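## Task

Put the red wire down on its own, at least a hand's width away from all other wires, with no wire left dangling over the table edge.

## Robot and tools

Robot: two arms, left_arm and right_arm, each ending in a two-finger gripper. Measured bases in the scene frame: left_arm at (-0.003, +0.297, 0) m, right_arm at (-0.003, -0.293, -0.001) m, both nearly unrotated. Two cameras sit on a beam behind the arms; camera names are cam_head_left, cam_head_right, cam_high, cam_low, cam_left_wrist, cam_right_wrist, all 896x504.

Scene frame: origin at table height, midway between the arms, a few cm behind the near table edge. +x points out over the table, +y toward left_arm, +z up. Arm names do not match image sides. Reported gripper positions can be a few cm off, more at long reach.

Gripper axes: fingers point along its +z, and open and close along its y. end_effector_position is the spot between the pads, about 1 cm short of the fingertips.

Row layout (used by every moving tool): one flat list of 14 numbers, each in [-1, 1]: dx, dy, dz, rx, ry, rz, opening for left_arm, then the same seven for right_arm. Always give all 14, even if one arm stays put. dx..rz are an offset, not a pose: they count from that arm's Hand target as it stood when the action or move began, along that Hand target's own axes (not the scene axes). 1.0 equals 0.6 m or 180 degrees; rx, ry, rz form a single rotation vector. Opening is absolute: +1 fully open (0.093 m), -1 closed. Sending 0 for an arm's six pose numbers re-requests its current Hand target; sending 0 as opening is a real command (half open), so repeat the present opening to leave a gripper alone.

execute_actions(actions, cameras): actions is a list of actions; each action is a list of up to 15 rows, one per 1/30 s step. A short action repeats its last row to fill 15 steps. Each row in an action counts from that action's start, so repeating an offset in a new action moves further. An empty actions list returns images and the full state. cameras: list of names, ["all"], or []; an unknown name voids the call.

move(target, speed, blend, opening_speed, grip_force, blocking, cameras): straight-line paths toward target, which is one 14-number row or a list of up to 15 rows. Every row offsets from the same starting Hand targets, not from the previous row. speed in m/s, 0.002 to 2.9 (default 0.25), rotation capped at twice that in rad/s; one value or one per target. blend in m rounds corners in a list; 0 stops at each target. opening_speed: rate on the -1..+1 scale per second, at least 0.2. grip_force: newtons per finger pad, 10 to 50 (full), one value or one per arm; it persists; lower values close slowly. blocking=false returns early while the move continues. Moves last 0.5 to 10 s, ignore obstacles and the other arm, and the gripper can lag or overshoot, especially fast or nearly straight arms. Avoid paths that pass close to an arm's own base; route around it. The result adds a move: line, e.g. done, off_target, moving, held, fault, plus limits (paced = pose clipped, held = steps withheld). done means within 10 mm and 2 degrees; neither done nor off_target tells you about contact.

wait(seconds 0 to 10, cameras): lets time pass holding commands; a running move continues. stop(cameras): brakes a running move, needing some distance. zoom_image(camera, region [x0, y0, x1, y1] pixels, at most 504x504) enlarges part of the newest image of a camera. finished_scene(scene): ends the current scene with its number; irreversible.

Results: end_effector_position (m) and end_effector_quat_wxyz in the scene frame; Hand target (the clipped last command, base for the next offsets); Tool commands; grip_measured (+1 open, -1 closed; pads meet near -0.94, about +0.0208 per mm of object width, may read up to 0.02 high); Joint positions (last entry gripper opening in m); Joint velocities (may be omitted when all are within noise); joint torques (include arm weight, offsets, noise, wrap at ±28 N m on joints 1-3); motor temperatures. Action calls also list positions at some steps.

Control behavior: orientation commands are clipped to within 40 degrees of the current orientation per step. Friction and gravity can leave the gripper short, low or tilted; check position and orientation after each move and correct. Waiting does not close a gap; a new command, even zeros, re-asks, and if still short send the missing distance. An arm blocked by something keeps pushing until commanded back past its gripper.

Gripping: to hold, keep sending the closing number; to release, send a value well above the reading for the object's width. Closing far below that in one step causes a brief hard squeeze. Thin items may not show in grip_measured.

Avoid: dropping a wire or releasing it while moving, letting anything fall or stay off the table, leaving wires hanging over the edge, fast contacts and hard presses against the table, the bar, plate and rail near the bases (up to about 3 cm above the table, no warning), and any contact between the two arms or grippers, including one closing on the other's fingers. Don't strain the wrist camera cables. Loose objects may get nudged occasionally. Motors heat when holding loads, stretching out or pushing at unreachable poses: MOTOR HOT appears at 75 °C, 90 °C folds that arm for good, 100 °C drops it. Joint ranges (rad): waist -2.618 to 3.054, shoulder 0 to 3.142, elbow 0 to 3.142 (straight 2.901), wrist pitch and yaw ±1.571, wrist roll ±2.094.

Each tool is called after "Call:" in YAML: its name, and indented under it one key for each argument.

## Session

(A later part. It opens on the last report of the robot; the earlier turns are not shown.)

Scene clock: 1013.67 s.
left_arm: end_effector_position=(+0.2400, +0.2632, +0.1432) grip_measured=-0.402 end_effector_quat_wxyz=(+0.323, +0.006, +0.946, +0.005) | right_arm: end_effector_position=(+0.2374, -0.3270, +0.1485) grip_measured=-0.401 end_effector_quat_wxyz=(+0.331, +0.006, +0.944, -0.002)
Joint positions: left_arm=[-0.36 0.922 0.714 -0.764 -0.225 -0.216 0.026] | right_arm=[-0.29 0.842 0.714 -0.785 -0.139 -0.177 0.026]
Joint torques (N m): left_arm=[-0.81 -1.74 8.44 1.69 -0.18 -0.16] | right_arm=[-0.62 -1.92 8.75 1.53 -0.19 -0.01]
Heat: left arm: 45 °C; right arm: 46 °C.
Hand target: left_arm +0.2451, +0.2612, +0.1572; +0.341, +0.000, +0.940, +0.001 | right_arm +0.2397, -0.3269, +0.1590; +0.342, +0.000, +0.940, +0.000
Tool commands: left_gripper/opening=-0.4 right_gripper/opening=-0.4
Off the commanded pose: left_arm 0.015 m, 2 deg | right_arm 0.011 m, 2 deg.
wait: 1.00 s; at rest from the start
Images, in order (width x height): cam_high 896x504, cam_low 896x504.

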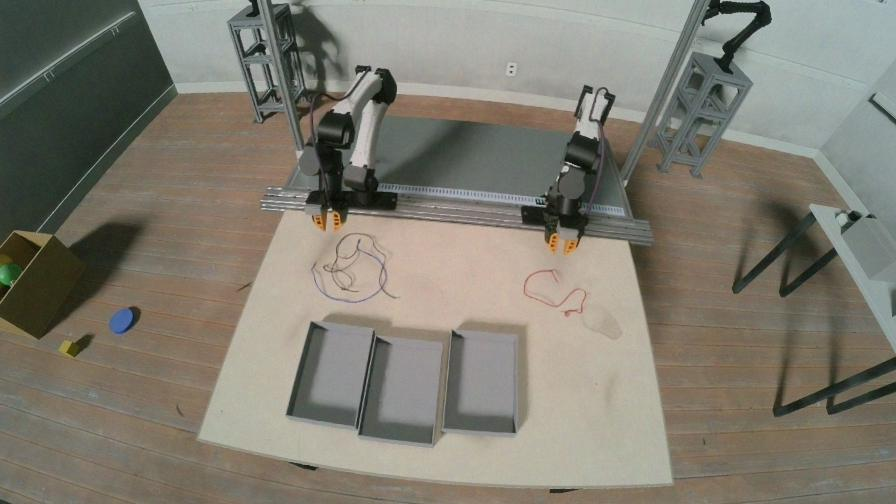

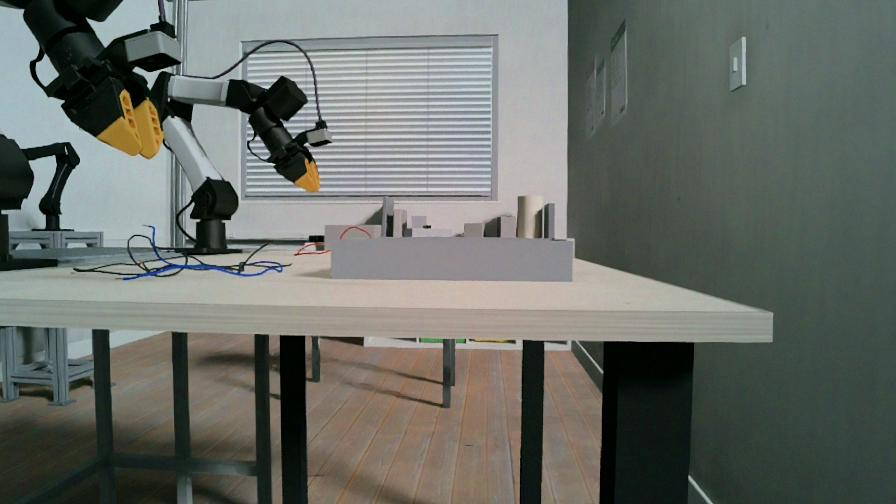

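Call:
move:
  target:
    - [-0.053,0.193,0.17,0,0,0,-1,0,0,0,0,0,0,-0.4]
    - [0.022,0.193,0.26,0,0,0,-1,0,0,0,0,0,0,-0.4]
    - [-0.053,0.193,0.17,0,0,0,-1,0,0,0,0,0,0,-0.4]
    - [-0.05,0.1,0.0,0,0,0,-1,0,0,0,0,0,0,-0.4]
  speed: 0.15
  blend: [0.02,0,0.02,0]
  cameras: ["cam_low","cam_left_wrist","cam_high"]

Call:
zoom_image:
  camera: "cam_low"
  region: [260, 200, 400, 290]

Scene clock: 1026.10 s.
left_arm: end_effector_position=(+0.2633, +0.3214, +0.1631) grip_measured=-0.972 end_effector_quat_wxyz=(+0.325, +0.003, +0.946, -0.001) | right_arm: end_effector_position=(+0.2374, -0.3270, +0.1485) grip_measured=-0.401 end_effector_quat_wxyz=(+0.331, +0.006, +0.944, -0.002)
Joint positions: left_arm=[0.021 0.988 0.819 -0.764 0.007 0.087 0] | right_arm=[-0.29 0.842 0.714 -0.785 -0.139 -0.177 0.026]
Joint torques (N m): left_arm=[-0.79 -2.13 8.46 1.74 -0.04 -0.15] | right_arm=[-0.42 -2.04 8.44 1.49 -0.17 0.01]
Heat: left arm: 44 °C; right arm: 44 °C.
Hand target: left_arm +0.2680, +0.3212, +0.1765; +0.341, +0.000, +0.940, +0.001 | right_arm +0.2397, -0.3269, +0.1590; +0.342, +0.000, +0.940, +0.000
Off the commanded pose: left_arm 0.014 m, 2 deg | right_arm 0.011 m, 2 deg.
move: off_target (left_arm, right_arm)
Images, in order (width x height): cam_high 896x504, cam_low 896x504, cam_left_wrist 896x504.

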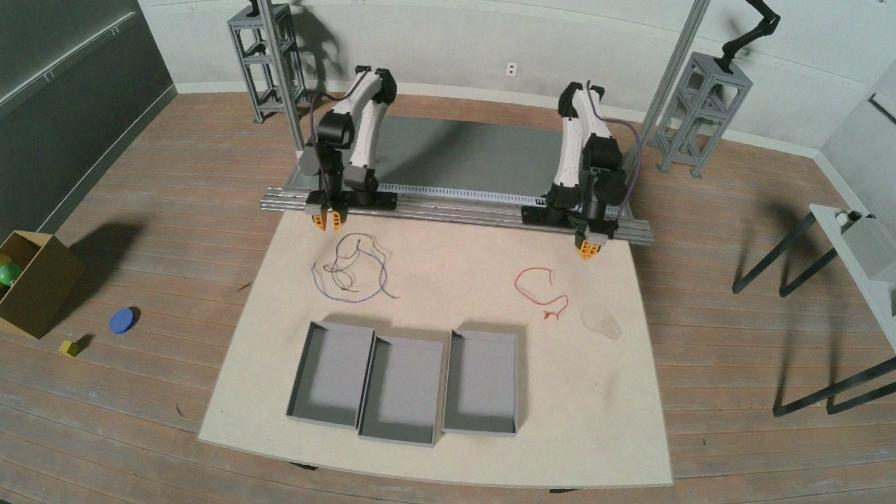

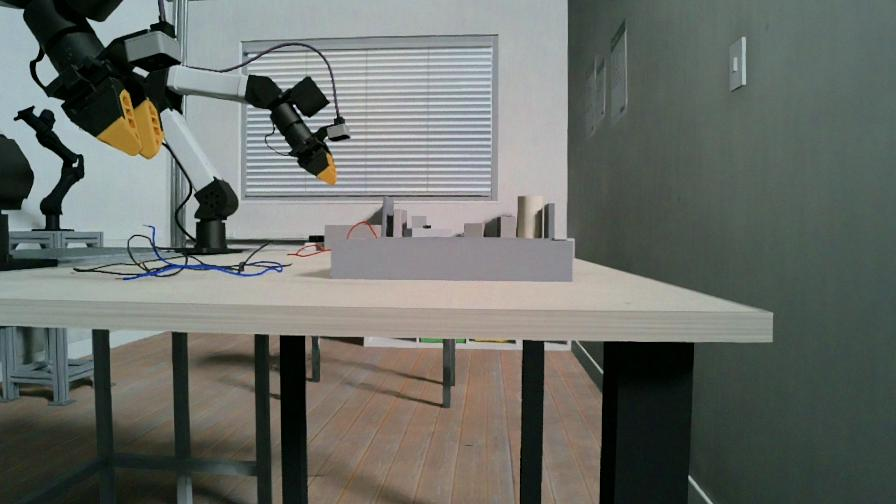

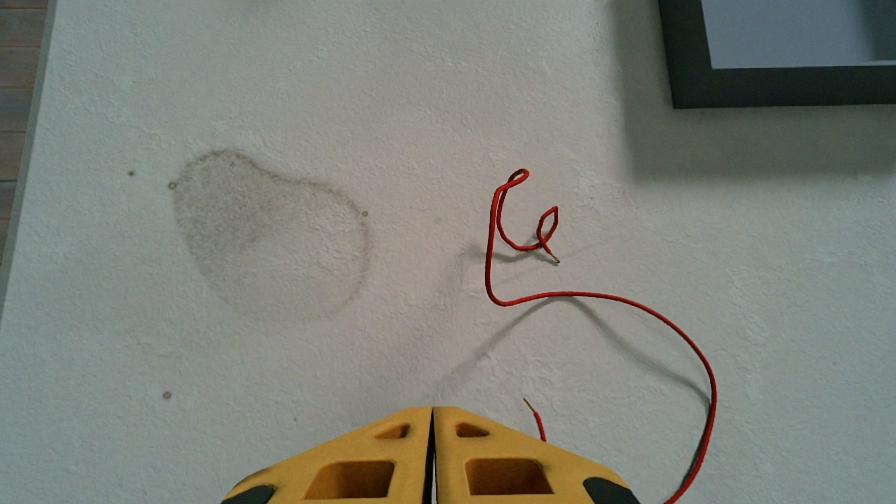

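Scaled by 3.600 from the camera's 896x504 image, which has a finer 1280x720 frame.

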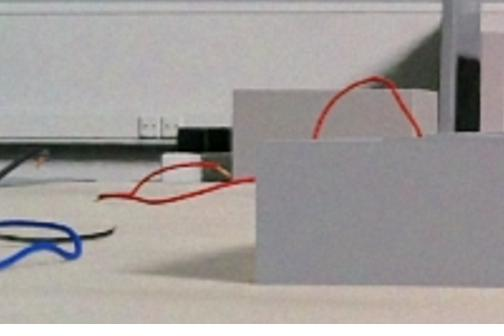

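Call:
move:
  target: [-0.054,-0.045,0.223,0,0,0,0.1,0,0,0,0,0,0,-0.4]
  speed: 0.15
  cameras: ["cam_left_wrist"]

Scene clock: 1033.27 s.
left_arm: end_effector_position=(+0.3639, +0.2972, +0.0838) grip_measured=+0.098 end_effector_quat_wxyz=(+0.320, +0.003, +0.948, +0.001) | right_arm: end_effector_position=(+0.2374, -0.3270, +0.1485) grip_measured=-0.401 end_effector_quat_wxyz=(+0.331, +0.006, +0.944, -0.002)
Joint positions: left_arm=[-0.082 1.487 0.815 -0.272 -0.057 0.004 0.05] | right_arm=[-0.29 0.842 0.714 -0.785 -0.139 -0.177 0.026]
Joint torques (N m): left_arm=[-1.05 -3.86 8.28 2.06 -0.1 -0.14] | right_arm=[-0.39 -1.96 8.31 1.47 -0.19 -0.06]
Heat: left arm: 44 °C; right arm: 44 °C.
Hand target: left_arm +0.3788, +0.2945, +0.0947; +0.341, +0.000, +0.940, +0.001 | right_arm +0.2397, -0.3269, +0.1590; +0.342, +0.000, +0.940, +0.000
Off the commanded pose: left_arm 0.019 m, 3 deg | right_arm 0.011 m, 2 deg.
move: off_target (left_arm, right_arm)
Images, in order (width x height): cam_left_wrist 896x504.

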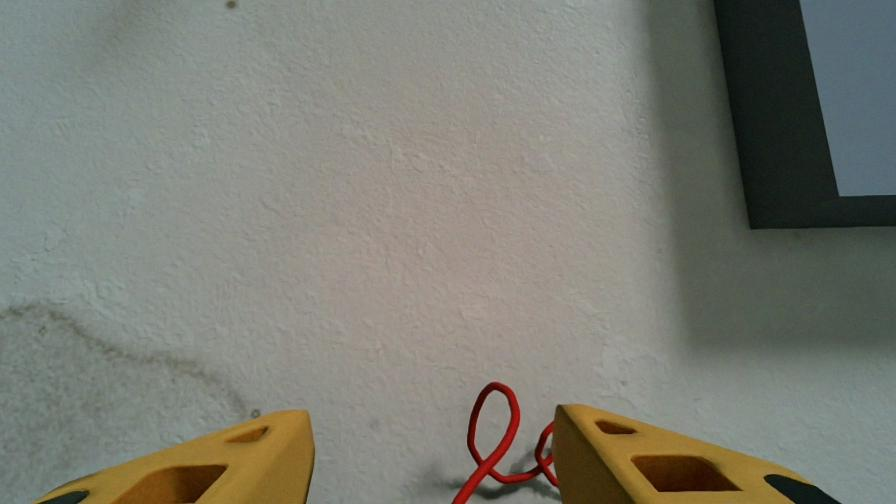

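Call:
move:
  target:
    - [0.058,-0.02,0.017,0,0,0,0.1,0,0,0,0,0,0,-0.4]
    - [0.058,-0.02,0.017,0,0,0,-1,0,0,0,0,0,0,-0.4]
  speed: 0.1
  opening_speed: 1.0
  cameras: ["cam_left_wrist"]

Scene clock: 1039.80 s.
left_arm: end_effector_position=(+0.3540, +0.2852, +0.0614) grip_measured=-0.967 end_effector_quat_wxyz=(+0.329, +0.002, +0.944, +0.001) | right_arm: end_effector_position=(+0.2374, -0.3270, +0.1485) grip_measured=-0.401 end_effector_quat_wxyz=(+0.331, +0.006, +0.944, -0.002)
Joint positions: left_arm=[-0.127 1.487 0.7 -0.14 -0.085 -0.032 0] | right_arm=[-0.29 0.842 0.714 -0.785 -0.139 -0.177 0.026]
Joint torques (N m): left_arm=[-1.01 -4.53 5.45 2.08 -0.11 -0.14] | right_arm=[-0.51 -1.99 8.43 1.5 -0.2 -0.01]
Motor temperatures (°C): left_arm=[25 33 44 44 27 25 26] | right_arm=[26 43 43 33 27 23 30]
Heat: left arm: 44 °C; right arm: 43 °C.
Hand target: left_arm +0.3587, +0.2824, +0.0646; +0.342, +0.000, +0.940, +0.001 | right_arm +0.2397, -0.3269, +0.1590; +0.342, +0.000, +0.940, +0.000
Off the commanded pose: left_arm 0.006 m, 2 deg | right_arm 0.011 m, 2 deg.
move: off_target (right_arm)
Images, in order (width x height): cam_left_wrist 896x504.

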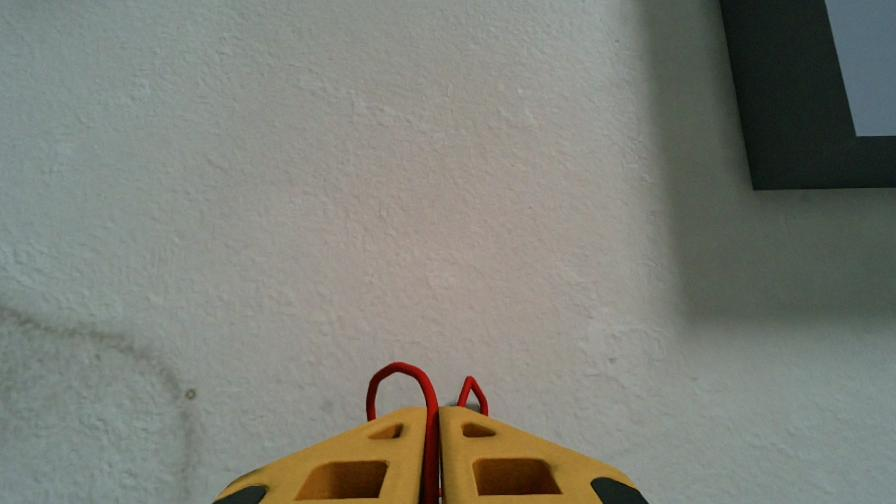

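Call:
move:
  target:
    - [-0.04,0.05,0.108,0,0,0,-1,0,0,0,0,0,0,-0.4]
    - [-0.04,0.05,0.108,0,0,0,-0.3,0,0,0,0,0,0,-0.4]
    - [-0.12,0.05,-0.1,0,0,0,-0.3,0,0,0,0,0,0,-0.4]
  speed: 0.08
  opening_speed: 0.6
  cameras: ["cam_left_wrist","cam_low","cam_high"]

Call:
zoom_image:
  camera: "cam_low"
  region: [260, 200, 400, 290]

Scene clock: 1049.00 s.
left_arm: end_effector_position=(+0.3685, +0.3161, +0.1351) grip_measured=-0.302 end_effector_quat_wxyz=(+0.314, -0.005, +0.949, +0.001) | right_arm: end_effector_position=(+0.2374, -0.3270, +0.1485) grip_measured=-0.401 end_effector_quat_wxyz=(+0.331, +0.006, +0.944, -0.002)
Joint positions: left_arm=[-0.025 1.449 1.005 -0.51 -0.03 0.035 0.031] | right_arm=[-0.29 0.842 0.714 -0.785 -0.139 -0.177 0.026]
Joint torques (N m): left_arm=[-1.21 -6.95 8.36 1.69 -0.01 -0.02] | right_arm=[-0.76 -2.03 8.31 1.55 -0.19 0.01]
Heat: left arm: 44 °C; right arm: 43 °C.
Hand target: left_arm +0.3753, +0.3123, +0.1568; +0.341, +0.000, +0.940, +0.001 | right_arm +0.2397, -0.3269, +0.1590; +0.342, +0.000, +0.940, +0.000
Off the commanded pose: left_arm 0.023 m, 3 deg | right_arm 0.011 m, 2 deg.
move: off_target (left_arm, right_arm); target 2's new opening was sent with left_arm's hand 0.018 m and 3 deg from that target
Images, in order (width x height): cam_high 896x504, cam_low 896x504, cam_left_wrist 896x504.

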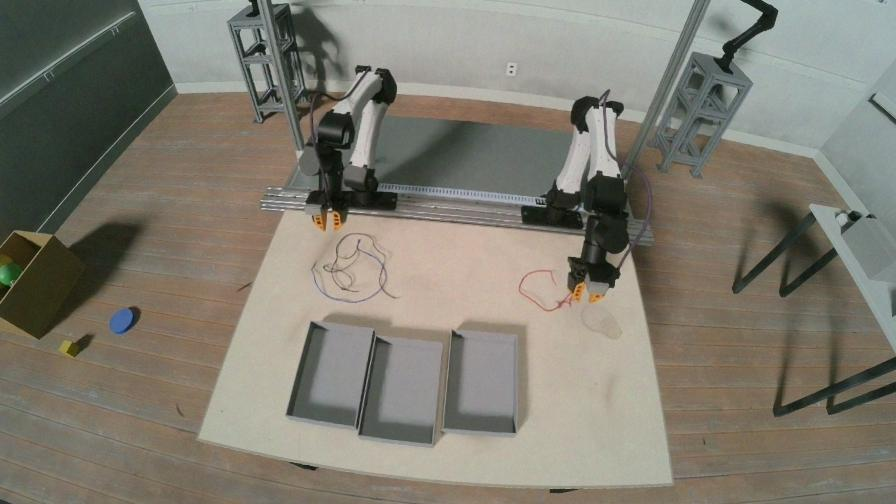

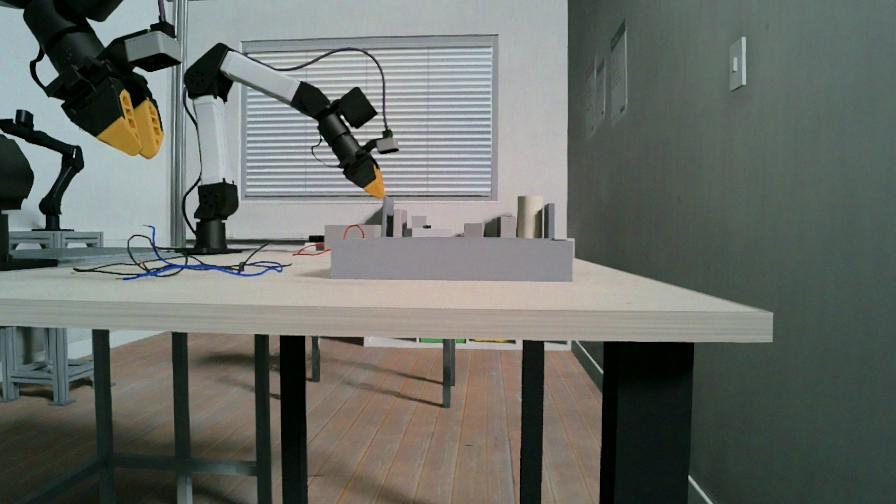

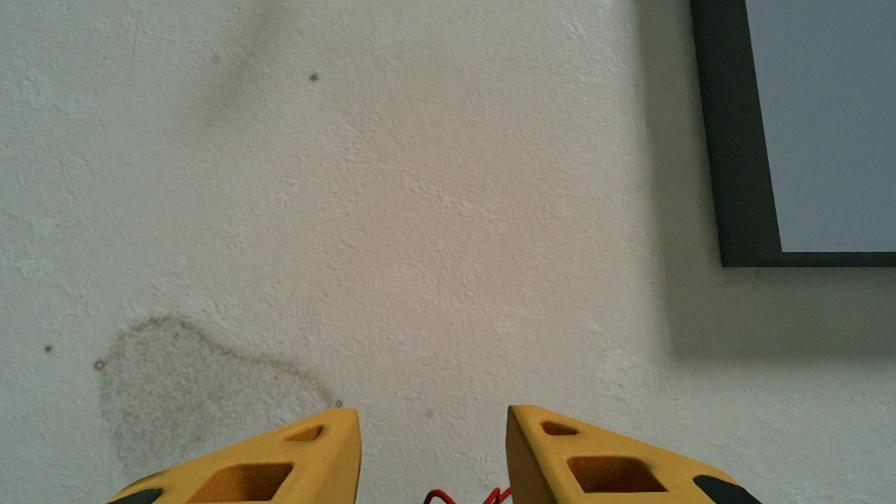

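Scaled by 3.600 from the camera's 896x504 image, which has a finer 1280x720 frame.

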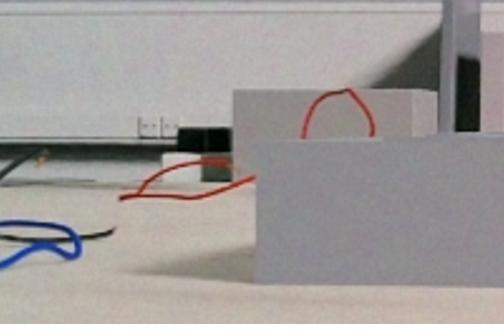

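Call:
finished_scene:
  scene: 2

The scene is finished: the task was done.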